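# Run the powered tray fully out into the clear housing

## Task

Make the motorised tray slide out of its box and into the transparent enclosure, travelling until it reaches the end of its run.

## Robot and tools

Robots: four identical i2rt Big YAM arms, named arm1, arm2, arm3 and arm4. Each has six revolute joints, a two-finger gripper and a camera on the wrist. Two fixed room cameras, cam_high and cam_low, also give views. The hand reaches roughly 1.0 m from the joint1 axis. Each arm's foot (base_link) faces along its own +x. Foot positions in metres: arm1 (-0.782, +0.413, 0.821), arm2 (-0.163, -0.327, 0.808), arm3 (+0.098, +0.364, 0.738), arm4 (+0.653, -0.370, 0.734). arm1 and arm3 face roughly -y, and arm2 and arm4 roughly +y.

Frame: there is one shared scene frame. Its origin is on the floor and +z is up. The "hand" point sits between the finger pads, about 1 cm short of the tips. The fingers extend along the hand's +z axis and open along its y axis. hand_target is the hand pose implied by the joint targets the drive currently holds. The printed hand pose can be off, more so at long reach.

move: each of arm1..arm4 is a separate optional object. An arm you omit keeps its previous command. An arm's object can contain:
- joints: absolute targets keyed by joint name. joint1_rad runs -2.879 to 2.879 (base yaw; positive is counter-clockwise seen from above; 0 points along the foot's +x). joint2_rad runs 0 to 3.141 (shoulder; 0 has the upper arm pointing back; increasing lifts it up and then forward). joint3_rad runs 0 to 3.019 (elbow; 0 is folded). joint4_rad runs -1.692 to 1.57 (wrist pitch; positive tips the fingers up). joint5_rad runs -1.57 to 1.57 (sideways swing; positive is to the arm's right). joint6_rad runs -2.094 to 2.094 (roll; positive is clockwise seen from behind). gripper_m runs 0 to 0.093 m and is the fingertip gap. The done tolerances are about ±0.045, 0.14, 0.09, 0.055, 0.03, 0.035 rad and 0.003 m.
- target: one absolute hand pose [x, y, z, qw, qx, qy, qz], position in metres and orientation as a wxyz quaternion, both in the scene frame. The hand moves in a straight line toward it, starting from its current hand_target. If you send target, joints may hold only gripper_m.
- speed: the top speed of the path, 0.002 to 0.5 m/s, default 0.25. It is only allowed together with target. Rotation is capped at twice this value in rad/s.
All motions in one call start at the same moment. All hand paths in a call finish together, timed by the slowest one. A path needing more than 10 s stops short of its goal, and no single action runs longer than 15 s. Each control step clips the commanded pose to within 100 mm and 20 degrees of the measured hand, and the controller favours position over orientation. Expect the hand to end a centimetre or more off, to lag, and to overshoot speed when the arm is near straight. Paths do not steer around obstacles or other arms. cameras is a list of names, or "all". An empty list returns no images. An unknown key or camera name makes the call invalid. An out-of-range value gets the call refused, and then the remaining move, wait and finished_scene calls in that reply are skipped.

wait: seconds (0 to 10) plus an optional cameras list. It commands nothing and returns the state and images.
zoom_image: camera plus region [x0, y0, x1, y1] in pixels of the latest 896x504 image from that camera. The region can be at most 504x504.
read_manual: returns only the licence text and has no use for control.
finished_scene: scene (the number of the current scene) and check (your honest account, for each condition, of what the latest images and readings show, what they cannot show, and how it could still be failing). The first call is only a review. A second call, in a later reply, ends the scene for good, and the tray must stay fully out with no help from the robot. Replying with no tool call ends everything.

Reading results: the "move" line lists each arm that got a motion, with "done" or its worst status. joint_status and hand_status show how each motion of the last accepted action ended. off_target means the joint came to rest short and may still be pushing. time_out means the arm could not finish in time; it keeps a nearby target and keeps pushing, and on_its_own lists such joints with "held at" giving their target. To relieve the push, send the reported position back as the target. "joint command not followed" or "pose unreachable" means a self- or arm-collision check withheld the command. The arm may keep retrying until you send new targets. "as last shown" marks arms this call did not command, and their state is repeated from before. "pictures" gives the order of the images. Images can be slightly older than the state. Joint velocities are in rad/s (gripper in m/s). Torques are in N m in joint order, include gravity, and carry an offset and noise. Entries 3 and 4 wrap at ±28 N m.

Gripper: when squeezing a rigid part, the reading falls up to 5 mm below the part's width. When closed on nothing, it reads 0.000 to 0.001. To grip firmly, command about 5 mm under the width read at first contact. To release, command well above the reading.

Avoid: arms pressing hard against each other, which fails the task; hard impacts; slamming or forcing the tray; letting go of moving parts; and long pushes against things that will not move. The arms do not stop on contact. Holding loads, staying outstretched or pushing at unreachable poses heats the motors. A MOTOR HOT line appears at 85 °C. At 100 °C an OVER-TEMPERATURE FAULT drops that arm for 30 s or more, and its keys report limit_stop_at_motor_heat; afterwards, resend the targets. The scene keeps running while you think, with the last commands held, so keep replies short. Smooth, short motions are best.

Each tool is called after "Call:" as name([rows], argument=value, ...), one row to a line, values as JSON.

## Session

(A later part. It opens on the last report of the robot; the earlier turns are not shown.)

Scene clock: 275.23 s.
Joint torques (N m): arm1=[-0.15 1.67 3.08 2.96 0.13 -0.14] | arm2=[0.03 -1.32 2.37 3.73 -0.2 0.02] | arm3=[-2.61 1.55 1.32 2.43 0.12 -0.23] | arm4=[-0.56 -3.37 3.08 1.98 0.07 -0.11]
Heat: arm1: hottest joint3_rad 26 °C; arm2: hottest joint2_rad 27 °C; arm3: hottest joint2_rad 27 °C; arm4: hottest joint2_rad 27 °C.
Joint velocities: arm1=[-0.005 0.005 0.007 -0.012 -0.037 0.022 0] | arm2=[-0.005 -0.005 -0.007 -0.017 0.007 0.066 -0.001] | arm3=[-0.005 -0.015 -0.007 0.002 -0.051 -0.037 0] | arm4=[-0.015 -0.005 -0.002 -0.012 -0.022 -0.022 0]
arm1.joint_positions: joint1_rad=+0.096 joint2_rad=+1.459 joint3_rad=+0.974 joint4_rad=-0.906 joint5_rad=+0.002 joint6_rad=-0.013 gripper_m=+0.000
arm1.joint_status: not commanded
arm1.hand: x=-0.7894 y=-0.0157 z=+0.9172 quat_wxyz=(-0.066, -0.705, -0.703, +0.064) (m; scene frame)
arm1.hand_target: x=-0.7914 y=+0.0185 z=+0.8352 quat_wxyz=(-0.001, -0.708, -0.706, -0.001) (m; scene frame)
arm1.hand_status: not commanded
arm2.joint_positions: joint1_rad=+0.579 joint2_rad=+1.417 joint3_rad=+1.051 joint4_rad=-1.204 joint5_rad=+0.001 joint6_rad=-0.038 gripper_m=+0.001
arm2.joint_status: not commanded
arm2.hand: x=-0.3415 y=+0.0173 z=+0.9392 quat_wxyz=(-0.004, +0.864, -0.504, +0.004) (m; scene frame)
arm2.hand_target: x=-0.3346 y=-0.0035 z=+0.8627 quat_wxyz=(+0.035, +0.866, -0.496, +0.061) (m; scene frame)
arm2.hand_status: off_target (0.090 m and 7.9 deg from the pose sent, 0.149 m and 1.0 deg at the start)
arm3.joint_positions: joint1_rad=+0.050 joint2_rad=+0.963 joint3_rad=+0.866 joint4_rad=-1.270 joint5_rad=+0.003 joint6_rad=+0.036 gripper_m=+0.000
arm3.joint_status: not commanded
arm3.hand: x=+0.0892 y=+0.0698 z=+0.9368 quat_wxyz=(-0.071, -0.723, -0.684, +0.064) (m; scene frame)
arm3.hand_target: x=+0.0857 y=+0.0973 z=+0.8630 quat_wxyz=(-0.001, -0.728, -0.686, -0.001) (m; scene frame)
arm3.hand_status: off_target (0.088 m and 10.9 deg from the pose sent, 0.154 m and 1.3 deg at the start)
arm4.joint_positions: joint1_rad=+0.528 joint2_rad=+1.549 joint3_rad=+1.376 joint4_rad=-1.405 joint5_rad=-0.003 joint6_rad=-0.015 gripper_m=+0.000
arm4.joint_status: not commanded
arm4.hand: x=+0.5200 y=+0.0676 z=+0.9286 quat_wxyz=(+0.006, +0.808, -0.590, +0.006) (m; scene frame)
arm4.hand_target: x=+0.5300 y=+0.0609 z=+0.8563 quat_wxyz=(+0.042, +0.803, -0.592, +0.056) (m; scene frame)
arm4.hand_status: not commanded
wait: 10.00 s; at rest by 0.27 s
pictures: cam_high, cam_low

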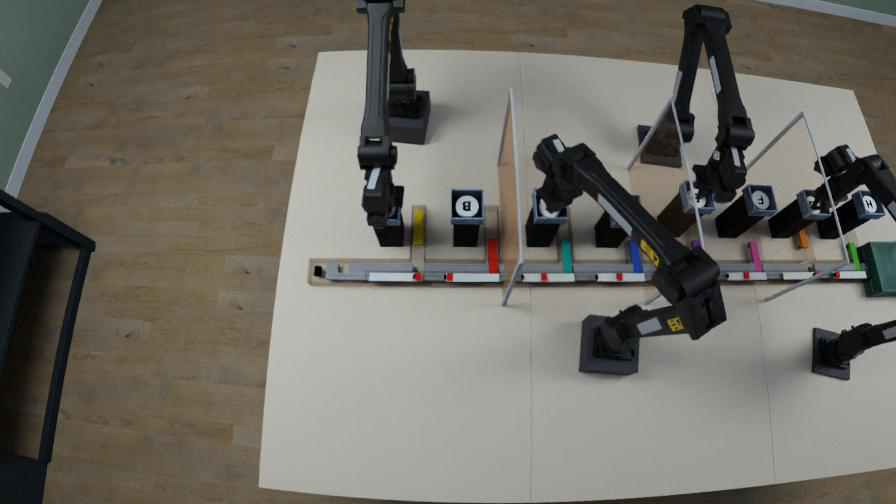

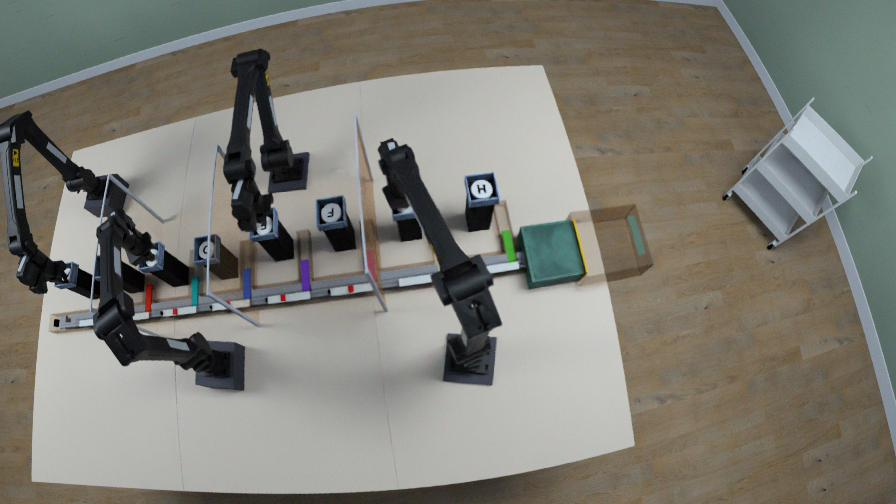

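Call:
wait(seconds=10, cameras=[])

Call:
wait(seconds=10, cameras=[])

Call:
wait(seconds=10, cameras=["cam_high", "cam_low"])

Scene clock: 285.93 s.
Joint torques (N m): arm1=[-0.15 1.73 3.08 2.93 0.14 -0.15] | arm2=[-0.09 -1.2 2.18 3.71 -0.21 0] | arm3=[-2.78 1.55 1.28 2.4 0.13 -0.22] | arm4=[-0.56 -3.37 3.07 1.98 0.07 -0.11]
Heat: arm1: hottest joint3_rad 26 °C; arm2: hottest joint2_rad 27 °C; arm3: hottest joint2_rad 27 °C; arm4: hottest joint2_rad 27 °C.
Joint velocities: arm1=[-0.024 -0.015 -0.022 0.002 -0.022 -0.022 0] | arm2=[0.005 -0.015 -0.012 0.002 0.022 0.022 0.001] | arm3=[-0.024 -0.005 -0.002 0.002 0.022 -0.051 0] | arm4=[-0.005 0.005 -0.007 -0.007 0.007 -0.007 -0.001]
arm1.joint_positions: joint1_rad=+0.096 joint2_rad=+1.459 joint3_rad=+0.974 joint4_rad=-0.906 joint5_rad=+0.002 joint6_rad=-0.013 gripper_m=+0.000
arm1.joint_status: not commanded
arm1.hand: x=-0.7894 y=-0.0157 z=+0.9172 quat_wxyz=(-0.066, -0.705, -0.703, +0.064) (m; scene frame)
arm1.hand_target: x=-0.7914 y=+0.0185 z=+0.8352 quat_wxyz=(-0.001, -0.708, -0.706, -0.001) (m; scene frame)
arm1.hand_status: not commanded
arm2.joint_positions: joint1_rad=+0.579 joint2_rad=+1.417 joint3_rad=+1.051 joint4_rad=-1.204 joint5_rad=+0.001 joint6_rad=-0.038 gripper_m=+0.001
arm2.joint_status: not commanded
arm2.hand: x=-0.3415 y=+0.0173 z=+0.9392 quat_wxyz=(-0.004, +0.864, -0.504, +0.004) (m; scene frame)
arm2.hand_target: x=-0.3346 y=-0.0035 z=+0.8627 quat_wxyz=(+0.035, +0.866, -0.496, +0.061) (m; scene frame)
arm2.hand_status: off_target (0.090 m and 7.9 deg from the pose sent, 0.149 m and 1.0 deg at the start)
arm3.joint_positions: joint1_rad=+0.050 joint2_rad=+0.963 joint3_rad=+0.866 joint4_rad=-1.270 joint5_rad=+0.003 joint6_rad=+0.036 gripper_m=+0.000
arm3.joint_status: not commanded
arm3.hand: x=+0.0892 y=+0.0698 z=+0.9368 quat_wxyz=(-0.071, -0.723, -0.684, +0.064) (m; scene frame)
arm3.hand_target: x=+0.0857 y=+0.0973 z=+0.8630 quat_wxyz=(-0.001, -0.728, -0.686, -0.001) (m; scene frame)
arm3.hand_status: off_target (0.088 m and 10.9 deg from the pose sent, 0.154 m and 1.3 deg at the start)
arm4.joint_positions: joint1_rad=+0.528 joint2_rad=+1.549 joint3_rad=+1.376 joint4_rad=-1.405 joint5_rad=-0.003 joint6_rad=-0.015 gripper_m=+0.000
arm4.joint_status: not commanded
arm4.hand: x=+0.5200 y=+0.0676 z=+0.9286 quat_wxyz=(+0.006, +0.808, -0.590, +0.006) (m; scene frame)
arm4.hand_target: x=+0.5300 y=+0.0609 z=+0.8563 quat_wxyz=(+0.042, +0.803, -0.592, +0.056) (m; scene frame)
arm4.hand_status: not commanded
wait: 10.00 s; at rest from the start
pictures: none
No camera images: "cameras" was empty.

Scene clock: 295.93 s.
Joint torques (N m): arm1=[-0.15 1.49 3.04 2.91 0.14 -0.15] | arm2=[-0.03 -1.49 2.29 3.7 -0.2 0.02] | arm3=[-2.67 1.44 1.31 2.4 0.14 -0.23] | arm4=[-0.56 -3.37 3.08 1.98 0.07 -0.11]
Heat: arm1: hottest joint3_rad 26 °C; arm2: hottest joint2_rad 27 °C; arm3: hottest joint2_rad 27 °C; arm4: hottest joint2_rad 27 °C.
Joint velocities: arm1=[0.005 -0.015 -0.002 0.017 -0.007 0.066 -0.001] | arm2=[-0.015 -0.005 -0.002 0.002 -0.022 -0.007 0.002] | arm3=[0.005 -0.015 0.007 -0.002 0.037 0.022 0] | arm4=[-0.015 0.005 -0.002 -0.007 -0.022 0.022 0]
arm1.joint_positions: joint1_rad=+0.096 joint2_rad=+1.459 joint3_rad=+0.974 joint4_rad=-0.906 joint5_rad=+0.002 joint6_rad=-0.013 gripper_m=+0.000
arm1.joint_status: not commanded
arm1.hand: x=-0.7894 y=-0.0157 z=+0.9172 quat_wxyz=(-0.066, -0.705, -0.703, +0.064) (m; scene frame)
arm1.hand_target: x=-0.7914 y=+0.0185 z=+0.8352 quat_wxyz=(-0.001, -0.708, -0.706, -0.001) (m; scene frame)
arm1.hand_status: not commanded
arm2.joint_positions: joint1_rad=+0.579 joint2_rad=+1.417 joint3_rad=+1.051 joint4_rad=-1.204 joint5_rad=+0.001 joint6_rad=-0.038 gripper_m=+0.001
arm2.joint_status: not commanded
arm2.hand: x=-0.3415 y=+0.0173 z=+0.9392 quat_wxyz=(-0.004, +0.864, -0.504, +0.004) (m; scene frame)
arm2.hand_target: x=-0.3346 y=-0.0035 z=+0.8627 quat_wxyz=(+0.035, +0.866, -0.496, +0.061) (m; scene frame)
arm2.hand_status: off_target (0.090 m and 7.9 deg from the pose sent, 0.149 m and 1.0 deg at the start)
arm3.joint_positions: joint1_rad=+0.050 joint2_rad=+0.963 joint3_rad=+0.866 joint4_rad=-1.270 joint5_rad=+0.003 joint6_rad=+0.036 gripper_m=+0.000
arm3.joint_status: not commanded
arm3.hand: x=+0.0892 y=+0.0698 z=+0.9368 quat_wxyz=(-0.071, -0.723, -0.684, +0.064) (m; scene frame)
arm3.hand_target: x=+0.0857 y=+0.0973 z=+0.8630 quat_wxyz=(-0.001, -0.728, -0.686, -0.001) (m; scene frame)
arm3.hand_status: off_target (0.088 m and 10.9 deg from the pose sent, 0.154 m and 1.3 deg at the start)
arm4.joint_positions: joint1_rad=+0.528 joint2_rad=+1.549 joint3_rad=+1.376 joint4_rad=-1.405 joint5_rad=-0.003 joint6_rad=-0.015 gripper_m=+0.000
arm4.joint_status: not commanded
arm4.hand: x=+0.5200 y=+0.0676 z=+0.9286 quat_wxyz=(+0.006, +0.808, -0.590, +0.006) (m; scene frame)
arm4.hand_target: x=+0.5300 y=+0.0609 z=+0.8563 quat_wxyz=(+0.042, +0.803, -0.592, +0.056) (m; scene frame)
arm4.hand_status: not commanded
wait: 10.00 s; at rest by 0.27 s
pictures: none
No camera images: "cameras" was empty.

Scene clock: 305.93 s.
Joint torques (N m): arm1=[-0.03 1.55 3.1 2.95 0.13 -0.14] | arm2=[0.03 -1.38 2.32 3.71 -0.22 0.05] | arm3=[-2.73 1.44 1.31 2.44 0.13 -0.23] | arm4=[-0.56 -3.37 3.08 1.98 0.07 -0.11]
Heat: arm1: hottest joint3_rad 26 °C; arm2: hottest joint2_rad 27 °C; arm3: hottest joint2_rad 27 °C; arm4: hottest joint2_rad 27 °C.
Joint velocities: arm1=[-0.005 0.005 -0.007 -0.007 0.007 0.007 -0.001] | arm2=[0.005 -0.005 0.007 0.007 0.037 -0.007 0] | arm3=[0.005 -0.005 0.007 -0.027 0.066 0.007 0.001] | arm4=[0.005 -0.015 -0.002 -0.027 -0.022 -0.051 0]
arm1.joint_positions: joint1_rad=+0.096 joint2_rad=+1.459 joint3_rad=+0.974 joint4_rad=-0.906 joint5_rad=+0.002 joint6_rad=-0.013 gripper_m=+0.000
arm1.joint_status: not commanded
arm1.hand: x=-0.7894 y=-0.0157 z=+0.9172 quat_wxyz=(-0.066, -0.705, -0.703, +0.064) (m; scene frame)
arm1.hand_target: x=-0.7914 y=+0.0185 z=+0.8352 quat_wxyz=(-0.001, -0.708, -0.706, -0.001) (m; scene frame)
arm1.hand_status: not commanded
arm2.joint_positions: joint1_rad=+0.579 joint2_rad=+1.417 joint3_rad=+1.051 joint4_rad=-1.204 joint5_rad=+0.001 joint6_rad=-0.038 gripper_m=+0.001
arm2.joint_status: not commanded
arm2.hand: x=-0.3415 y=+0.0173 z=+0.9392 quat_wxyz=(-0.004, +0.864, -0.504, +0.004) (m; scene frame)
arm2.hand_target: x=-0.3346 y=-0.0035 z=+0.8627 quat_wxyz=(+0.035, +0.866, -0.496, +0.061) (m; scene frame)
arm2.hand_status: off_target (0.090 m and 7.9 deg from the pose sent, 0.149 m and 1.0 deg at the start)
arm3.joint_positions: joint1_rad=+0.050 joint2_rad=+0.963 joint3_rad=+0.866 joint4_rad=-1.270 joint5_rad=+0.003 joint6_rad=+0.036 gripper_m=+0.000
arm3.joint_status: not commanded
arm3.hand: x=+0.0892 y=+0.0698 z=+0.9368 quat_wxyz=(-0.071, -0.723, -0.684, +0.064) (m; scene frame)
arm3.hand_target: x=+0.0857 y=+0.0973 z=+0.8630 quat_wxyz=(-0.001, -0.728, -0.686, -0.001) (m; scene frame)
arm3.hand_status: off_target (0.088 m and 10.9 deg from the pose sent, 0.154 m and 1.3 deg at the start)
arm4.joint_positions: joint1_rad=+0.528 joint2_rad=+1.549 joint3_rad=+1.376 joint4_rad=-1.405 joint5_rad=-0.003 joint6_rad=-0.015 gripper_m=+0.000
arm4.joint_status: not commanded
arm4.hand: x=+0.5200 y=+0.0676 z=+0.9286 quat_wxyz=(+0.006, +0.808, -0.590, +0.006) (m; scene frame)
arm4.hand_target: x=+0.5300 y=+0.0609 z=+0.8563 quat_wxyz=(+0.042, +0.803, -0.592, +0.056) (m; scene frame)
arm4.hand_status: not commanded
wait: 10.00 s; at rest by 0.27 s
pictures: cam_high, cam_low

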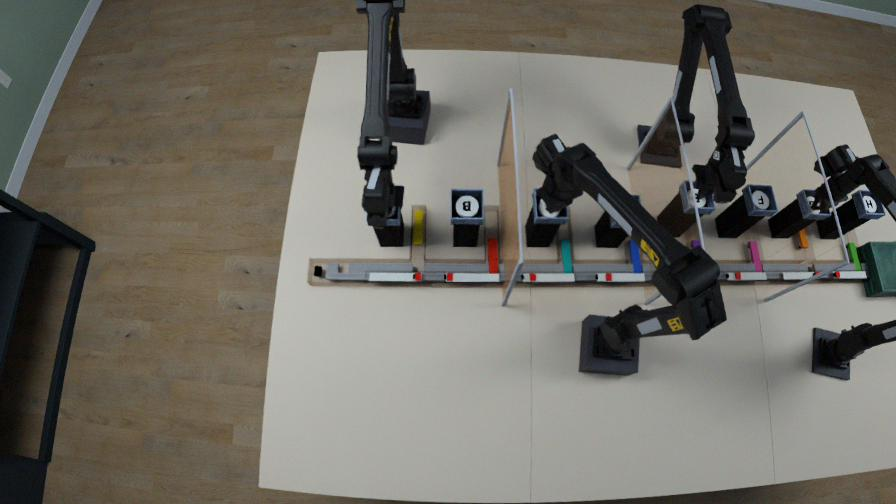

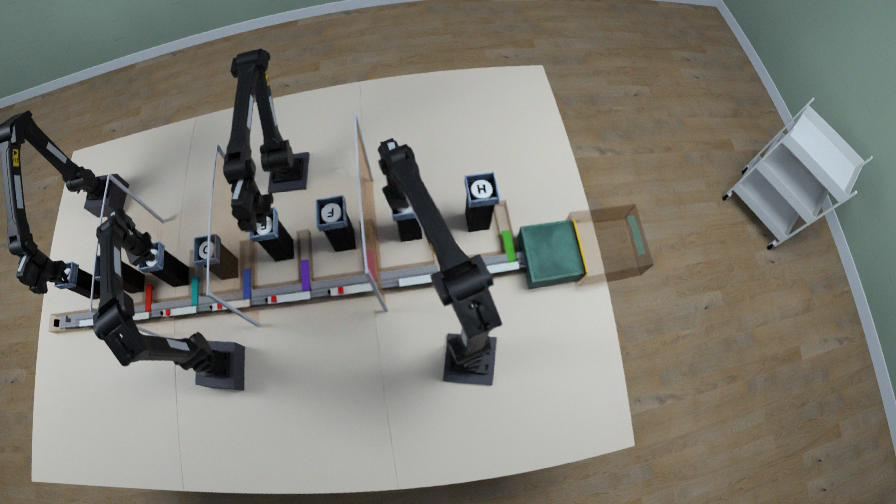

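Call:
zoom_image(camera="cam_high", region=[300, 180, 600, 300])

Call:
zoom_image(camera="cam_low", region=[180, 200, 420, 340])

Call:
zoom_image(camera="cam_high", region=[480, 180, 780, 300])

Scaled by 1.680 from the camera's 896x504 image, which has a finer 1280x720 frame.

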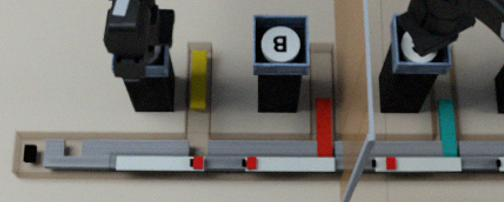

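Scaled by 2.100 from the camera's 896x504 image, which has a finer 1280x720 frame.

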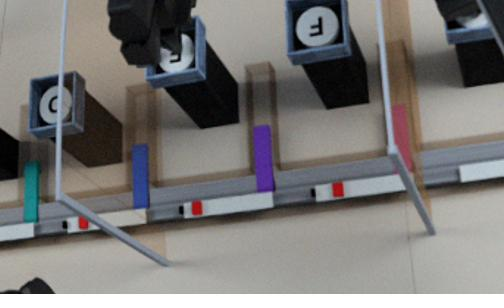

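Scaled by 1.680 from the camera's 896x504 image, which has a finer 1280x720 frame.

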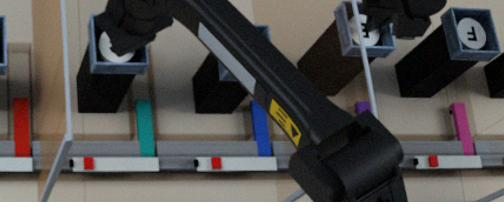

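Call:
wait(seconds=10, cameras=["cam_high", "cam_low"])

Call:
zoom_image(camera="cam_high", region=[300, 180, 600, 300])

Call:
zoom_image(camera="cam_low", region=[180, 200, 420, 340])

Scene clock: 316.37 s.
Joint torques (N m): arm1=[-0.21 1.55 3.08 2.92 0.12 -0.14] | arm2=[-0.09 -1.61 2.28 3.88 -0.22 0.03] | arm3=[-2.67 1.49 1.31 2.44 0.12 -0.23] | arm4=[-0.56 -3.37 3.08 1.98 0.07 -0.11]
Heat: arm1: hottest joint3_rad 26 °C; arm2: hottest joint2_rad 27 °C; arm3: hottest joint2_rad 27 °C; arm4: hottest joint2_rad 27 °C.
Joint velocities: arm1=[0.005 -0.015 -0.007 -0.002 -0.007 0.007 0.001] | arm2=[0.005 -0.015 -0.012 -0.002 0.037 0.037 0] | arm3=[-0.005 -0.005 -0.012 0.007 0.022 -0.007 0] | arm4=[0.005 -0.005 -0.007 -0.002 -0.081 0.007 0]
arm1.joint_positions: joint1_rad=+0.096 joint2_rad=+1.459 joint3_rad=+0.974 joint4_rad=-0.906 joint5_rad=+0.002 joint6_rad=-0.013 gripper_m=+0.000
arm1.joint_status: not commanded
arm1.hand: x=-0.7894 y=-0.0157 z=+0.9172 quat_wxyz=(-0.066, -0.705, -0.703, +0.064) (m; scene frame)
arm1.hand_target: x=-0.7914 y=+0.0185 z=+0.8352 quat_wxyz=(-0.001, -0.708, -0.706, -0.001) (m; scene frame)
arm1.hand_status: not commanded
arm2.joint_positions: joint1_rad=+0.579 joint2_rad=+1.417 joint3_rad=+1.051 joint4_rad=-1.204 joint5_rad=+0.001 joint6_rad=-0.038 gripper_m=+0.001
arm2.joint_status: not commanded
arm2.hand: x=-0.3415 y=+0.0173 z=+0.9392 quat_wxyz=(-0.004, +0.864, -0.504, +0.004) (m; scene frame)
arm2.hand_target: x=-0.3346 y=-0.0035 z=+0.8627 quat_wxyz=(+0.035, +0.866, -0.496, +0.061) (m; scene frame)
arm2.hand_status: off_target (0.090 m and 7.9 deg from the pose sent, 0.149 m and 1.0 deg at the start)
arm3.joint_positions: joint1_rad=+0.050 joint2_rad=+0.963 joint3_rad=+0.866 joint4_rad=-1.270 joint5_rad=+0.003 joint6_rad=+0.036 gripper_m=+0.000
arm3.joint_status: not commanded
arm3.hand: x=+0.0892 y=+0.0698 z=+0.9368 quat_wxyz=(-0.071, -0.723, -0.684, +0.064) (m; scene frame)
arm3.hand_target: x=+0.0857 y=+0.0973 z=+0.8630 quat_wxyz=(-0.001, -0.728, -0.686, -0.001) (m; scene frame)
arm3.hand_status: off_target (0.088 m and 10.9 deg from the pose sent, 0.154 m and 1.3 deg at the start)
arm4.joint_positions: joint1_rad=+0.528 joint2_rad=+1.549 joint3_rad=+1.376 joint4_rad=-1.405 joint5_rad=-0.003 joint6_rad=-0.015 gripper_m=+0.000
arm4.joint_status: not commanded
arm4.hand: x=+0.5200 y=+0.0676 z=+0.9286 quat_wxyz=(+0.006, +0.808, -0.590, +0.006) (m; scene frame)
arm4.hand_target: x=+0.5300 y=+0.0609 z=+0.8563 quat_wxyz=(+0.042, +0.803, -0.592, +0.056) (m; scene frame)
arm4.hand_status: not commanded
wait: 10.00 s; at rest from the start
pictures: cam_high, cam_low

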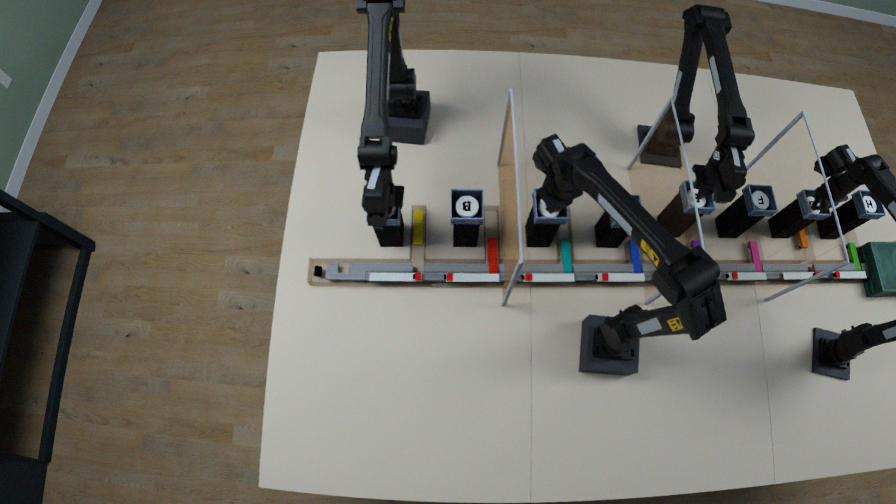

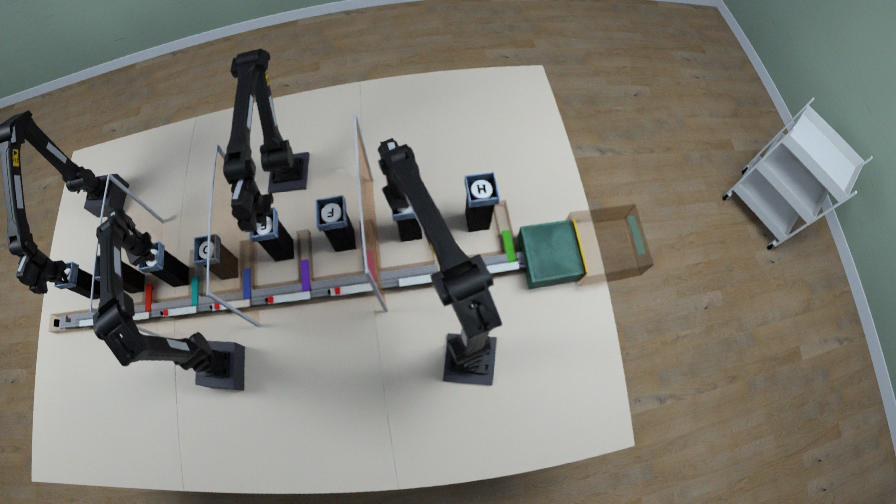

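Scaled by 1.680 from the camera's 896x504 image, which has a finer 1280x720 frame.

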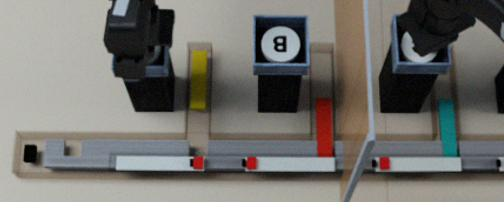

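Scaled by 2.100 from the camera's 896x504 image, which has a finer 1280x720 frame.

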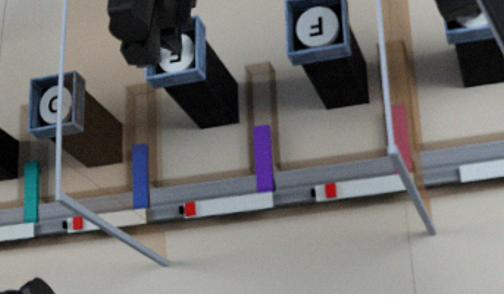

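Call:
wait(seconds=8, cameras=["cam_high", "cam_low"])

Call:
zoom_image(camera="cam_high", region=[300, 180, 600, 300])

Call:
zoom_image(camera="cam_low", region=[180, 200, 420, 340])

Scene clock: 324.53 s.
Joint torques (N m): arm1=[-0.21 1.73 3.1 2.93 0.13 -0.15] | arm2=[0.38 -1.44 2.33 3.77 -0.21 0.01] | arm3=[-2.55 1.49 1.31 2.4 0.13 -0.23] | arm4=[-0.56 -3.37 3.07 1.99 0.07 -0.11]
Heat: arm1: hottest joint3_rad 26 °C; arm2: hottest joint2_rad 27 °C; arm3: hottest joint2_rad 27 °C; arm4: hottest joint2_rad 27 °C.
Joint velocities: arm1=[-0.005 -0.005 -0.017 -0.012 -0.051 -0.007 -0.001] | arm2=[-0.015 -0.015 -0.012 0.002 -0.051 -0.051 0] | arm3=[-0.005 -0.005 -0.002 -0.002 0.11 -0.022 0] | arm4=[0.005 -0.015 0.002 -0.002 -0.081 0.037 -0.001]
arm1.joint_positions: joint1_rad=+0.096 joint2_rad=+1.459 joint3_rad=+0.974 joint4_rad=-0.906 joint5_rad=+0.002 joint6_rad=-0.013 gripper_m=+0.000
arm1.joint_status: not commanded
arm1.hand: x=-0.7894 y=-0.0157 z=+0.9172 quat_wxyz=(-0.066, -0.705, -0.703, +0.064) (m; scene frame)
arm1.hand_target: x=-0.7914 y=+0.0185 z=+0.8352 quat_wxyz=(-0.001, -0.708, -0.706, -0.001) (m; scene frame)
arm1.hand_status: not commanded
arm2.joint_positions: joint1_rad=+0.579 joint2_rad=+1.417 joint3_rad=+1.051 joint4_rad=-1.204 joint5_rad=+0.001 joint6_rad=-0.038 gripper_m=+0.001
arm2.joint_status: not commanded
arm2.hand: x=-0.3415 y=+0.0173 z=+0.9392 quat_wxyz=(-0.004, +0.864, -0.504, +0.004) (m; scene frame)
arm2.hand_target: x=-0.3346 y=-0.0035 z=+0.8627 quat_wxyz=(+0.035, +0.866, -0.496, +0.061) (m; scene frame)
arm2.hand_status: off_target (0.090 m and 7.9 deg from the pose sent, 0.149 m and 1.0 deg at the start)
arm3.joint_positions: joint1_rad=+0.050 joint2_rad=+0.963 joint3_rad=+0.866 joint4_rad=-1.270 joint5_rad=+0.003 joint6_rad=+0.036 gripper_m=+0.000
arm3.joint_status: not commanded
arm3.hand: x=+0.0892 y=+0.0698 z=+0.9368 quat_wxyz=(-0.071, -0.723, -0.684, +0.064) (m; scene frame)
arm3.hand_target: x=+0.0857 y=+0.0973 z=+0.8630 quat_wxyz=(-0.001, -0.728, -0.686, -0.001) (m; scene frame)
arm3.hand_status: off_target (0.088 m and 10.9 deg from the pose sent, 0.154 m and 1.3 deg at the start)
arm4.joint_positions: joint1_rad=+0.528 joint2_rad=+1.549 joint3_rad=+1.376 joint4_rad=-1.405 joint5_rad=-0.003 joint6_rad=-0.015 gripper_m=+0.000
arm4.joint_status: not commanded
arm4.hand: x=+0.5200 y=+0.0676 z=+0.9286 quat_wxyz=(+0.006, +0.808, -0.590, +0.006) (m; scene frame)
arm4.hand_target: x=+0.5300 y=+0.0609 z=+0.8563 quat_wxyz=(+0.042, +0.803, -0.592, +0.056) (m; scene frame)
arm4.hand_status: not commanded
wait: 8.00 s; at rest by 0.10 s
pictures: cam_high, cam_low

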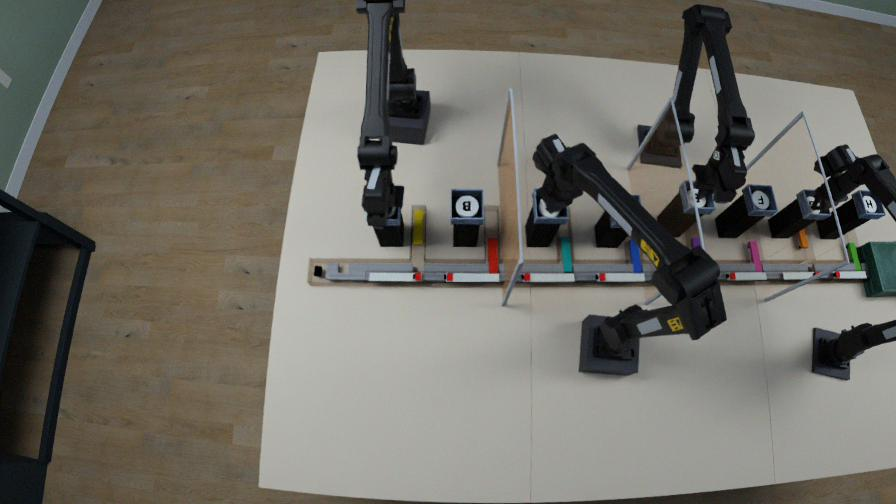

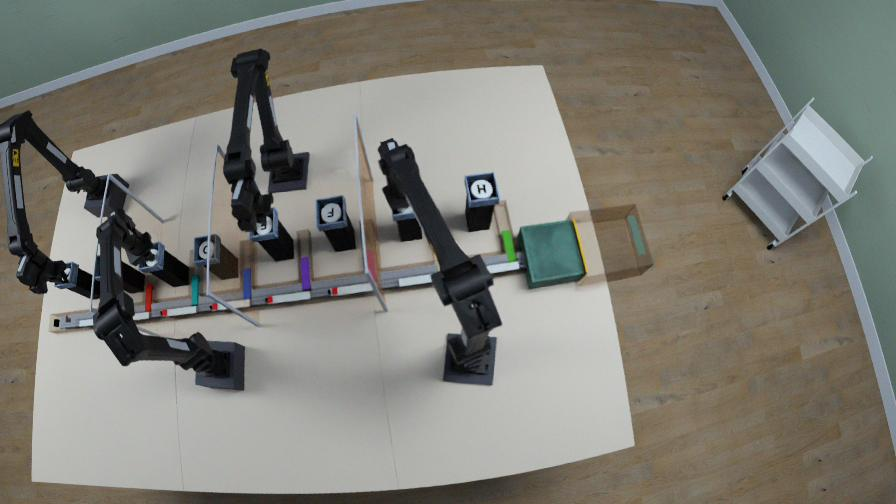

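Scaled by 1.680 from the camera's 896x504 image, which has a finer 1280x720 frame.

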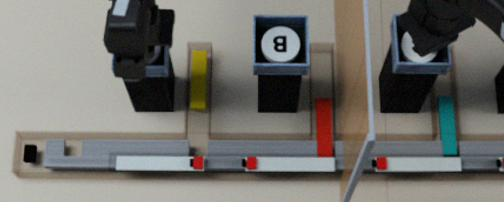

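Scaled by 2.100 from the camera's 896x504 image, which has a finer 1280x720 frame.

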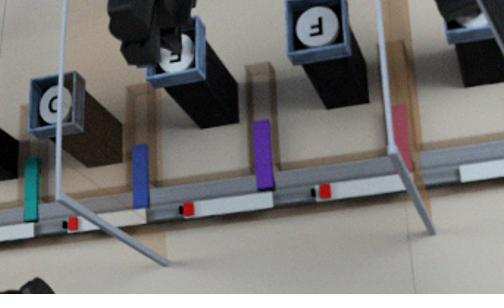

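Call:
wait(seconds=10, cameras=[])

Call:
wait(seconds=10, cameras=[])

Call:
wait(seconds=10, cameras=[])

Call:
wait(seconds=10, cameras=[])

Call:
wait(seconds=10, cameras=[])

Call:
wait(seconds=10, cameras=["cam_high", "cam_low"])

Call:
zoom_image(camera="cam_high", region=[300, 180, 600, 300])

Call:
zoom_image(camera="cam_low", region=[180, 200, 420, 340])

Call:
zoom_image(camera="cam_high", region=[696, 200, 896, 300])

Scene clock: 335.60 s.
Joint torques (N m): arm1=[-0.21 1.55 3.11 2.91 0.13 -0.14] | arm2=[0.21 -1.32 2.32 3.67 -0.23 0.05] | arm3=[-2.55 1.55 1.26 2.43 0.13 -0.23] | arm4=[-0.56 -3.37 3.08 1.98 0.07 -0.11]
Heat: arm1: hottest joint3_rad 26 °C; arm2: hottest joint2_rad 27 °C; arm3: hottest joint2_rad 27 °C; arm4: hottest joint2_rad 27 °C.
Joint velocities: arm1=[-0.005 -0.015 -0.002 0.017 0.022 0.037 -0.001] | arm2=[-0.005 0.005 -0.002 0.002 -0.081 0.022 -0.001] | arm3=[-0.005 -0.005 0.022 0.002 0.022 0.007 0.001] | arm4=[0.005 0.005 -0.007 0.012 0.007 -0.051 0]
arm1.joint_positions: joint1_rad=+0.096 joint2_rad=+1.459 joint3_rad=+0.974 joint4_rad=-0.906 joint5_rad=+0.002 joint6_rad=-0.013 gripper_m=+0.000
arm1.joint_status: not commanded
arm1.hand: x=-0.7894 y=-0.0157 z=+0.9172 quat_wxyz=(-0.066, -0.705, -0.703, +0.064) (m; scene frame)
arm1.hand_target: x=-0.7914 y=+0.0185 z=+0.8352 quat_wxyz=(-0.001, -0.708, -0.706, -0.001) (m; scene frame)
arm1.hand_status: not commanded
arm2.joint_positions: joint1_rad=+0.579 joint2_rad=+1.417 joint3_rad=+1.051 joint4_rad=-1.204 joint5_rad=+0.001 joint6_rad=-0.038 gripper_m=+0.001
arm2.joint_status: not commanded
arm2.hand: x=-0.3415 y=+0.0173 z=+0.9392 quat_wxyz=(-0.004, +0.864, -0.504, +0.004) (m; scene frame)
arm2.hand_target: x=-0.3346 y=-0.0035 z=+0.8627 quat_wxyz=(+0.035, +0.866, -0.496, +0.061) (m; scene frame)
arm2.hand_status: off_target (0.090 m and 7.9 deg from the pose sent, 0.149 m and 1.0 deg at the start)
arm3.joint_positions: joint1_rad=+0.050 joint2_rad=+0.963 joint3_rad=+0.866 joint4_rad=-1.270 joint5_rad=+0.003 joint6_rad=+0.036 gripper_m=+0.000
arm3.joint_status: not commanded
arm3.hand: x=+0.0892 y=+0.0698 z=+0.9368 quat_wxyz=(-0.071, -0.723, -0.684, +0.064) (m; scene frame)
arm3.hand_target: x=+0.0857 y=+0.0973 z=+0.8630 quat_wxyz=(-0.001, -0.728, -0.686, -0.001) (m; scene frame)
arm3.hand_status: off_target (0.088 m and 10.9 deg from the pose sent, 0.154 m and 1.3 deg at the start)
arm4.joint_positions: joint1_rad=+0.528 joint2_rad=+1.549 joint3_rad=+1.376 joint4_rad=-1.405 joint5_rad=-0.003 joint6_rad=-0.015 gripper_m=+0.000
arm4.joint_status: not commanded
arm4.hand: x=+0.5200 y=+0.0676 z=+0.9286 quat_wxyz=(+0.006, +0.808, -0.590, +0.006) (m; scene frame)
arm4.hand_target: x=+0.5300 y=+0.0609 z=+0.8563 quat_wxyz=(+0.042, +0.803, -0.592, +0.056) (m; scene frame)
arm4.hand_status: not commanded
wait: 10.00 s; at rest from the start
pictures: none
No camera images: "cameras" was empty.

Scene clock: 345.60 s.
Joint torques (N m): arm1=[-0.26 1.73 3.1 2.92 0.13 -0.15] | arm2=[0.26 -1.2 2.29 3.64 -0.2 0.01] | arm3=[-2.78 1.38 1.32 2.4 0.13 -0.24] | arm4=[-0.56 -3.37 3.07 1.96 0.07 -0.11]
Heat: arm1: hottest joint3_rad 26 °C; arm2: hottest joint2_rad 27 °C; arm3: hottest joint2_rad 27 °C; arm4: hottest joint2_rad 27 °C.
Joint velocities: arm1=[-0.015 -0.015 0.002 -0.002 -0.051 0.007 0.001] | arm2=[-0.005 -0.015 -0.012 -0.017 -0.022 0.022 0.001] | arm3=[-0.005 -0.015 -0.012 -0.012 0.022 0.022 0] | arm4=[-0.005 -0.005 -0.002 -0.002 0.037 0.022 -0.001]
arm1.joint_positions: joint1_rad=+0.096 joint2_rad=+1.459 joint3_rad=+0.974 joint4_rad=-0.906 joint5_rad=+0.002 joint6_rad=-0.013 gripper_m=+0.000
arm1.joint_status: not commanded
arm1.hand: x=-0.7894 y=-0.0157 z=+0.9172 quat_wxyz=(-0.066, -0.705, -0.703, +0.064) (m; scene frame)
arm1.hand_target: x=-0.7914 y=+0.0185 z=+0.8352 quat_wxyz=(-0.001, -0.708, -0.706, -0.001) (m; scene frame)
arm1.hand_status: not commanded
arm2.joint_positions: joint1_rad=+0.579 joint2_rad=+1.417 joint3_rad=+1.051 joint4_rad=-1.204 joint5_rad=+0.001 joint6_rad=-0.038 gripper_m=+0.001
arm2.joint_status: not commanded
arm2.hand: x=-0.3415 y=+0.0173 z=+0.9392 quat_wxyz=(-0.004, +0.864, -0.504, +0.004) (m; scene frame)
arm2.hand_target: x=-0.3346 y=-0.0035 z=+0.8627 quat_wxyz=(+0.035, +0.866, -0.496, +0.061) (m; scene frame)
arm2.hand_status: off_target (0.090 m and 7.9 deg from the pose sent, 0.149 m and 1.0 deg at the start)
arm3.joint_positions: joint1_rad=+0.050 joint2_rad=+0.963 joint3_rad=+0.866 joint4_rad=-1.270 joint5_rad=+0.003 joint6_rad=+0.036 gripper_m=+0.000
arm3.joint_status: not commanded
arm3.hand: x=+0.0892 y=+0.0698 z=+0.9368 quat_wxyz=(-0.071, -0.723, -0.684, +0.064) (m; scene frame)
arm3.hand_target: x=+0.0857 y=+0.0973 z=+0.8630 quat_wxyz=(-0.001, -0.728, -0.686, -0.001) (m; scene frame)
arm3.hand_status: off_target (0.088 m and 10.9 deg from the pose sent, 0.154 m and 1.3 deg at the start)
arm4.joint_positions: joint1_rad=+0.528 joint2_rad=+1.549 joint3_rad=+1.376 joint4_rad=-1.405 joint5_rad=-0.003 joint6_rad=-0.015 gripper_m=+0.000
arm4.joint_status: not commanded
arm4.hand: x=+0.5200 y=+0.0676 z=+0.9286 quat_wxyz=(+0.006, +0.808, -0.590, +0.006) (m; scene frame)
arm4.hand_target: x=+0.5300 y=+0.0609 z=+0.8563 quat_wxyz=(+0.042, +0.803, -0.592, +0.056) (m; scene frame)
arm4.hand_status: not commanded
wait: 10.00 s; at rest by 0.27 s
pictures: none
No camera images: "cameras" was empty.

Scene clock: 355.60 s.
Joint torques (N m): arm1=[-0.26 1.67 3.1 2.92 0.14 -0.14] | arm2=[-0.15 -1.32 2.32 3.71 -0.19 0.04] | arm3=[-2.61 1.49 1.28 2.41 0.12 -0.23] | arm4=[-0.56 -3.37 3.08 1.99 0.07 -0.11]
Heat: arm1: hottest joint3_rad 26 °C; arm2: hottest joint2_rad 27 °C; arm3: hottest joint2_rad 27 °C; arm4: hottest joint2_rad 27 °C.
Joint velocities: arm1=[0.005 0.005 -0.007 -0.007 0.051 0.007 0] | arm2=[-0.005 -0.015 -0.007 -0.027 -0.022 0.051 0] | arm3=[-0.005 -0.015 -0.002 -0.002 -0.081 0.037 0] | arm4=[-0.005 -0.024 0.007 -0.017 -0.022 -0.022 0]
arm1.joint_positions: joint1_rad=+0.096 joint2_rad=+1.459 joint3_rad=+0.974 joint4_rad=-0.906 joint5_rad=+0.002 joint6_rad=-0.013 gripper_m=+0.000
arm1.joint_status: not commanded
arm1.hand: x=-0.7894 y=-0.0157 z=+0.9172 quat_wxyz=(-0.066, -0.705, -0.703, +0.064) (m; scene frame)
arm1.hand_target: x=-0.7914 y=+0.0185 z=+0.8352 quat_wxyz=(-0.001, -0.708, -0.706, -0.001) (m; scene frame)
arm1.hand_status: not commanded
arm2.joint_positions: joint1_rad=+0.579 joint2_rad=+1.417 joint3_rad=+1.051 joint4_rad=-1.204 joint5_rad=+0.001 joint6_rad=-0.038 gripper_m=+0.001
arm2.joint_status: not commanded
arm2.hand: x=-0.3415 y=+0.0173 z=+0.9392 quat_wxyz=(-0.004, +0.864, -0.504, +0.004) (m; scene frame)
arm2.hand_target: x=-0.3346 y=-0.0035 z=+0.8627 quat_wxyz=(+0.035, +0.866, -0.496, +0.061) (m; scene frame)
arm2.hand_status: off_target (0.090 m and 7.9 deg from the pose sent, 0.149 m and 1.0 deg at the start)
arm3.joint_positions: joint1_rad=+0.050 joint2_rad=+0.963 joint3_rad=+0.866 joint4_rad=-1.270 joint5_rad=+0.003 joint6_rad=+0.036 gripper_m=+0.000
arm3.joint_status: not commanded
arm3.hand: x=+0.0892 y=+0.0698 z=+0.9368 quat_wxyz=(-0.071, -0.723, -0.684, +0.064) (m; scene frame)
arm3.hand_target: x=+0.0857 y=+0.0973 z=+0.8630 quat_wxyz=(-0.001, -0.728, -0.686, -0.001) (m; scene frame)
arm3.hand_status: off_target (0.088 m and 10.9 deg from the pose sent, 0.154 m and 1.3 deg at the start)
arm4.joint_positions: joint1_rad=+0.528 joint2_rad=+1.549 joint3_rad=+1.376 joint4_rad=-1.405 joint5_rad=-0.003 joint6_rad=-0.015 gripper_m=+0.000
arm4.joint_status: not commanded
arm4.hand: x=+0.5200 y=+0.0676 z=+0.9286 quat_wxyz=(+0.006, +0.808, -0.590, +0.006) (m; scene frame)
arm4.hand_target: x=+0.5300 y=+0.0609 z=+0.8563 quat_wxyz=(+0.042, +0.803, -0.592, +0.056) (m; scene frame)
arm4.hand_status: not commanded
wait: 10.00 s; at rest by 0.27 s
pictures: none
No camera images: "cameras" was empty.

Scene clock: 365.60 s.
Joint torques (N m): arm1=[-0.15 1.49 3.12 2.89 0.13 -0.14] | arm2=[0.21 -1.38 2.29 3.71 -0.22 0.06] | arm3=[-2.73 1.38 1.32 2.41 0.12 -0.22] | arm4=[-0.56 -3.37 3.07 1.99 0.07 -0.11]
Heat: arm1: hottest joint3_rad 26 °C; arm2: hottest joint2_rad 26 °C; arm3: hottest joint2_rad 27 °C; arm4: hottest joint2_rad 27 °C.
Joint velocities: arm1=[-0.015 -0.005 -0.002 -0.017 -0.037 0.051 0] | arm2=[-0.005 0.005 -0.017 0.012 -0.066 -0.051 0] | arm3=[-0.015 0.005 0.002 -0.012 -0.022 -0.066 -0.002] | arm4=[0.005 -0.005 -0.007 -0.012 0.007 0.022 0]
arm1.joint_positions: joint1_rad=+0.096 joint2_rad=+1.459 joint3_rad=+0.974 joint4_rad=-0.906 joint5_rad=+0.002 joint6_rad=-0.013 gripper_m=+0.000
arm1.joint_status: not commanded
arm1.hand: x=-0.7894 y=-0.0157 z=+0.9172 quat_wxyz=(-0.066, -0.705, -0.703, +0.064) (m; scene frame)
arm1.hand_target: x=-0.7914 y=+0.0185 z=+0.8352 quat_wxyz=(-0.001, -0.708, -0.706, -0.001) (m; scene frame)
arm1.hand_status: not commanded
arm2.joint_positions: joint1_rad=+0.579 joint2_rad=+1.417 joint3_rad=+1.051 joint4_rad=-1.204 joint5_rad=+0.001 joint6_rad=-0.038 gripper_m=+0.001
arm2.joint_status: not commanded
arm2.hand: x=-0.3415 y=+0.0173 z=+0.9392 quat_wxyz=(-0.004, +0.864, -0.504, +0.004) (m; scene frame)
arm2.hand_target: x=-0.3346 y=-0.0035 z=+0.8627 quat_wxyz=(+0.035, +0.866, -0.496, +0.061) (m; scene frame)
arm2.hand_status: off_target (0.090 m and 7.9 deg from the pose sent, 0.149 m and 1.0 deg at the start)
arm3.joint_positions: joint1_rad=+0.050 joint2_rad=+0.963 joint3_rad=+0.866 joint4_rad=-1.270 joint5_rad=+0.003 joint6_rad=+0.036 gripper_m=+0.000
arm3.joint_status: not commanded
arm3.hand: x=+0.0892 y=+0.0698 z=+0.9368 quat_wxyz=(-0.071, -0.723, -0.684, +0.064) (m; scene frame)
arm3.hand_target: x=+0.0857 y=+0.0973 z=+0.8630 quat_wxyz=(-0.001, -0.728, -0.686, -0.001) (m; scene frame)
arm3.hand_status: off_target (0.088 m and 10.9 deg from the pose sent, 0.154 m and 1.3 deg at the start)
arm4.joint_positions: joint1_rad=+0.528 joint2_rad=+1.549 joint3_rad=+1.376 joint4_rad=-1.405 joint5_rad=-0.003 joint6_rad=-0.015 gripper_m=+0.000
arm4.joint_status: not commanded
arm4.hand: x=+0.5200 y=+0.0676 z=+0.9286 quat_wxyz=(+0.006, +0.808, -0.590, +0.006) (m; scene frame)
arm4.hand_target: x=+0.5300 y=+0.0609 z=+0.8563 quat_wxyz=(+0.042, +0.803, -0.592, +0.056) (m; scene frame)
arm4.hand_status: not commanded
wait: 10.00 s; at rest by 0.27 s
pictures: none
No camera images: "cameras" was empty.

Scene clock: 375.60 s.
Joint torques (N m): arm1=[-0.21 1.67 3.11 2.99 0.13 -0.15] | arm2=[-0.03 -1.26 2.25 3.67 -0.19 0.05] | arm3=[-2.67 1.49 1.26 2.43 0.13 -0.23] | arm4=[-0.56 -3.37 3.08 1.98 0.07 -0.11]
Heat: arm1: hottest joint3_rad 26 °C; arm2: hottest joint2_rad 26 °C; arm3: hottest joint2_rad 27 °C; arm4: hottest joint2_rad 27 °C.
Joint velocities: arm1=[-0.005 -0.005 -0.002 -0.017 0.051 -0.022 0] | arm2=[0.005 0.005 0.002 -0.007 0.037 -0.081 0] | arm3=[-0.005 0.005 -0.007 0.007 -0.022 0.022 0] | arm4=[-0.005 0.005 -0.002 -0.002 -0.051 0.007 -0.001]
arm1.joint_positions: joint1_rad=+0.096 joint2_rad=+1.459 joint3_rad=+0.974 joint4_rad=-0.906 joint5_rad=+0.002 joint6_rad=-0.013 gripper_m=+0.000
arm1.joint_status: not commanded
arm1.hand: x=-0.7894 y=-0.0157 z=+0.9172 quat_wxyz=(-0.066, -0.705, -0.703, +0.064) (m; scene frame)
arm1.hand_target: x=-0.7914 y=+0.0185 z=+0.8352 quat_wxyz=(-0.001, -0.708, -0.706, -0.001) (m; scene frame)
arm1.hand_status: not commanded
arm2.joint_positions: joint1_rad=+0.579 joint2_rad=+1.417 joint3_rad=+1.051 joint4_rad=-1.204 joint5_rad=+0.001 joint6_rad=-0.038 gripper_m=+0.001
arm2.joint_status: not commanded
arm2.hand: x=-0.3415 y=+0.0173 z=+0.9392 quat_wxyz=(-0.004, +0.864, -0.504, +0.004) (m; scene frame)
arm2.hand_target: x=-0.3346 y=-0.0035 z=+0.8627 quat_wxyz=(+0.035, +0.866, -0.496, +0.061) (m; scene frame)
arm2.hand_status: off_target (0.090 m and 7.9 deg from the pose sent, 0.149 m and 1.0 deg at the start)
arm3.joint_positions: joint1_rad=+0.050 joint2_rad=+0.963 joint3_rad=+0.866 joint4_rad=-1.270 joint5_rad=+0.003 joint6_rad=+0.036 gripper_m=+0.000
arm3.joint_status: not commanded
arm3.hand: x=+0.0892 y=+0.0698 z=+0.9368 quat_wxyz=(-0.071, -0.723, -0.684, +0.064) (m; scene frame)
arm3.hand_target: x=+0.0857 y=+0.0973 z=+0.8630 quat_wxyz=(-0.001, -0.728, -0.686, -0.001) (m; scene frame)
arm3.hand_status: off_target (0.088 m and 10.9 deg from the pose sent, 0.154 m and 1.3 deg at the start)
arm4.joint_positions: joint1_rad=+0.528 joint2_rad=+1.549 joint3_rad=+1.376 joint4_rad=-1.405 joint5_rad=-0.003 joint6_rad=-0.015 gripper_m=+0.000
arm4.joint_status: not commanded
arm4.hand: x=+0.5200 y=+0.0676 z=+0.9286 quat_wxyz=(+0.006, +0.808, -0.590, +0.006) (m; scene frame)
arm4.hand_target: x=+0.5300 y=+0.0609 z=+0.8563 quat_wxyz=(+0.042, +0.803, -0.592, +0.056) (m; scene frame)
arm4.hand_status: not commanded
wait: 10.00 s; at rest by 0.27 s
pictures: none
No camera images: "cameras" was empty.

Scene clock: 385.60 s.
Joint torques (N m): arm1=[-0.09 1.55 3.1 2.93 0.15 -0.15] | arm2=[0.03 -1.26 2.35 3.75 -0.19 0.04] | arm3=[-2.61 1.44 1.28 2.4 0.12 -0.23] | arm4=[-0.5 -3.31 3.08 1.98 0.07 -0.11]
Heat: arm1: hottest joint3_rad 26 °C; arm2: hottest joint2_rad 26 °C; arm3: hottest joint2_rad 27 °C; arm4: hottest joint2_rad 26 °C.
Joint velocities: arm1=[-0.015 0.005 0.007 0.017 -0.081 -0.022 -0.001] | arm2=[-0.024 -0.005 -0.017 0.002 -0.066 0.051 -0.001] | arm3=[-0.015 -0.005 0.002 0.002 -0.066 -0.007 0] | arm4=[0.005 -0.005 -0.012 -0.012 -0.007 -0.007 -0.001]
arm1.joint_positions: joint1_rad=+0.096 joint2_rad=+1.459 joint3_rad=+0.974 joint4_rad=-0.906 joint5_rad=+0.002 joint6_rad=-0.013 gripper_m=+0.000
arm1.joint_status: not commanded
arm1.hand: x=-0.7894 y=-0.0157 z=+0.9172 quat_wxyz=(-0.066, -0.705, -0.703, +0.064) (m; scene frame)
arm1.hand_target: x=-0.7914 y=+0.0185 z=+0.8352 quat_wxyz=(-0.001, -0.708, -0.706, -0.001) (m; scene frame)
arm1.hand_status: not commanded
arm2.joint_positions: joint1_rad=+0.579 joint2_rad=+1.417 joint3_rad=+1.051 joint4_rad=-1.204 joint5_rad=+0.001 joint6_rad=-0.038 gripper_m=+0.001
arm2.joint_status: not commanded
arm2.hand: x=-0.3415 y=+0.0173 z=+0.9392 quat_wxyz=(-0.004, +0.864, -0.504, +0.004) (m; scene frame)
arm2.hand_target: x=-0.3346 y=-0.0035 z=+0.8627 quat_wxyz=(+0.035, +0.866, -0.496, +0.061) (m; scene frame)
arm2.hand_status: off_target (0.090 m and 7.9 deg from the pose sent, 0.149 m and 1.0 deg at the start)
arm3.joint_positions: joint1_rad=+0.050 joint2_rad=+0.963 joint3_rad=+0.866 joint4_rad=-1.270 joint5_rad=+0.003 joint6_rad=+0.036 gripper_m=+0.000
arm3.joint_status: not commanded
arm3.hand: x=+0.0892 y=+0.0698 z=+0.9368 quat_wxyz=(-0.071, -0.723, -0.684, +0.064) (m; scene frame)
arm3.hand_target: x=+0.0857 y=+0.0973 z=+0.8630 quat_wxyz=(-0.001, -0.728, -0.686, -0.001) (m; scene frame)
arm3.hand_status: off_target (0.088 m and 10.9 deg from the pose sent, 0.154 m and 1.3 deg at the start)
arm4.joint_positions: joint1_rad=+0.528 joint2_rad=+1.549 joint3_rad=+1.376 joint4_rad=-1.405 joint5_rad=-0.003 joint6_rad=-0.015 gripper_m=+0.000
arm4.joint_status: not commanded
arm4.hand: x=+0.5200 y=+0.0676 z=+0.9286 quat_wxyz=(+0.006, +0.808, -0.590, +0.006) (m; scene frame)
arm4.hand_target: x=+0.5300 y=+0.0609 z=+0.8563 quat_wxyz=(+0.042, +0.803, -0.592, +0.056) (m; scene frame)
arm4.hand_status: not commanded
wait: 10.00 s; at rest by 0.27 s
pictures: cam_high, cam_low

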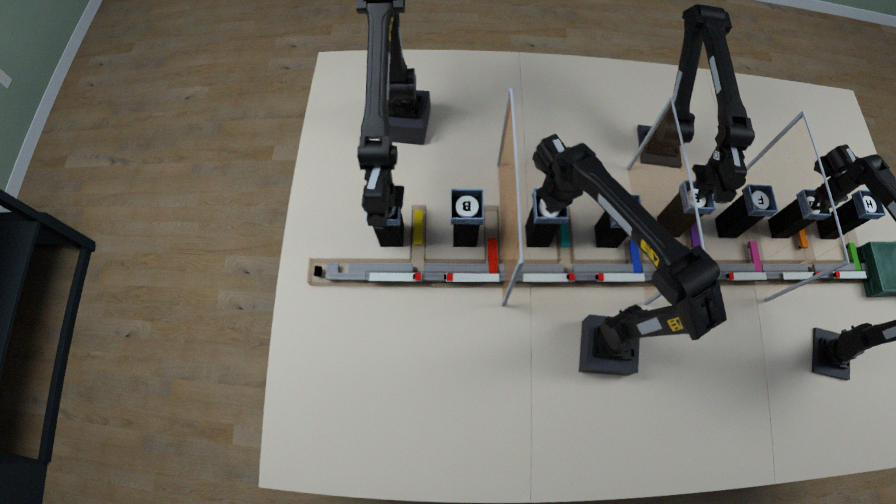

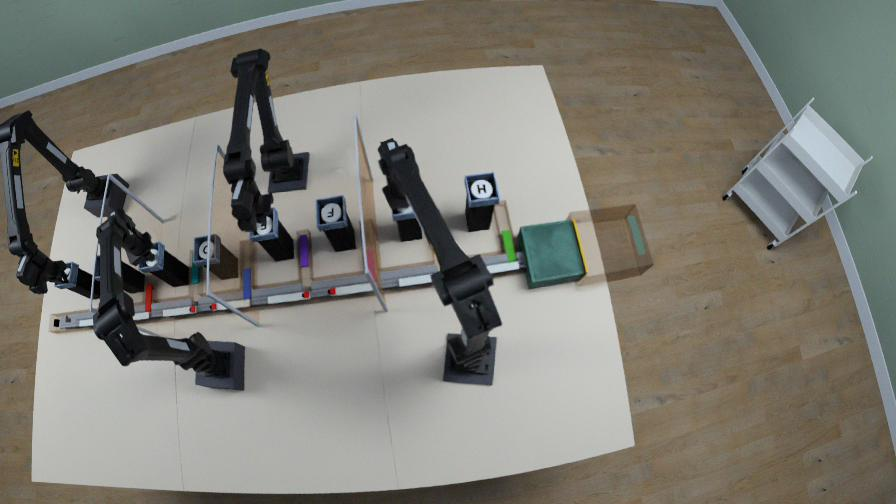

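Scaled by 1.680 from the camera's 896x504 image, which has a finer 1280x720 frame.

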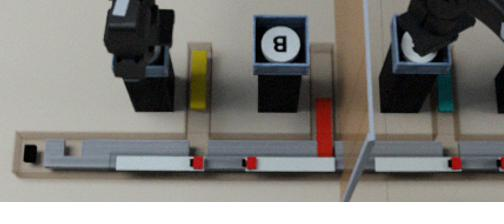

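Scaled by 2.100 from the camera's 896x504 image, which has a finer 1280x720 frame.

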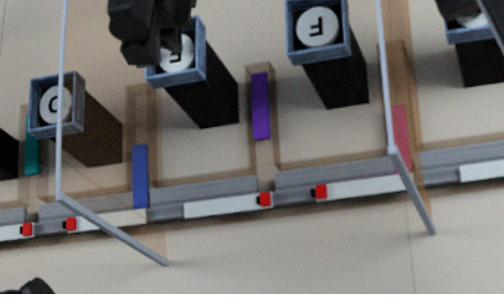

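Scaled by 2.520 from the camera's 896x504 image, which has a finer 1280x720 frame.

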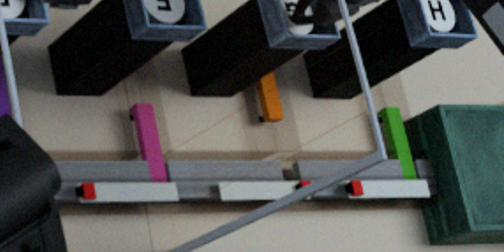

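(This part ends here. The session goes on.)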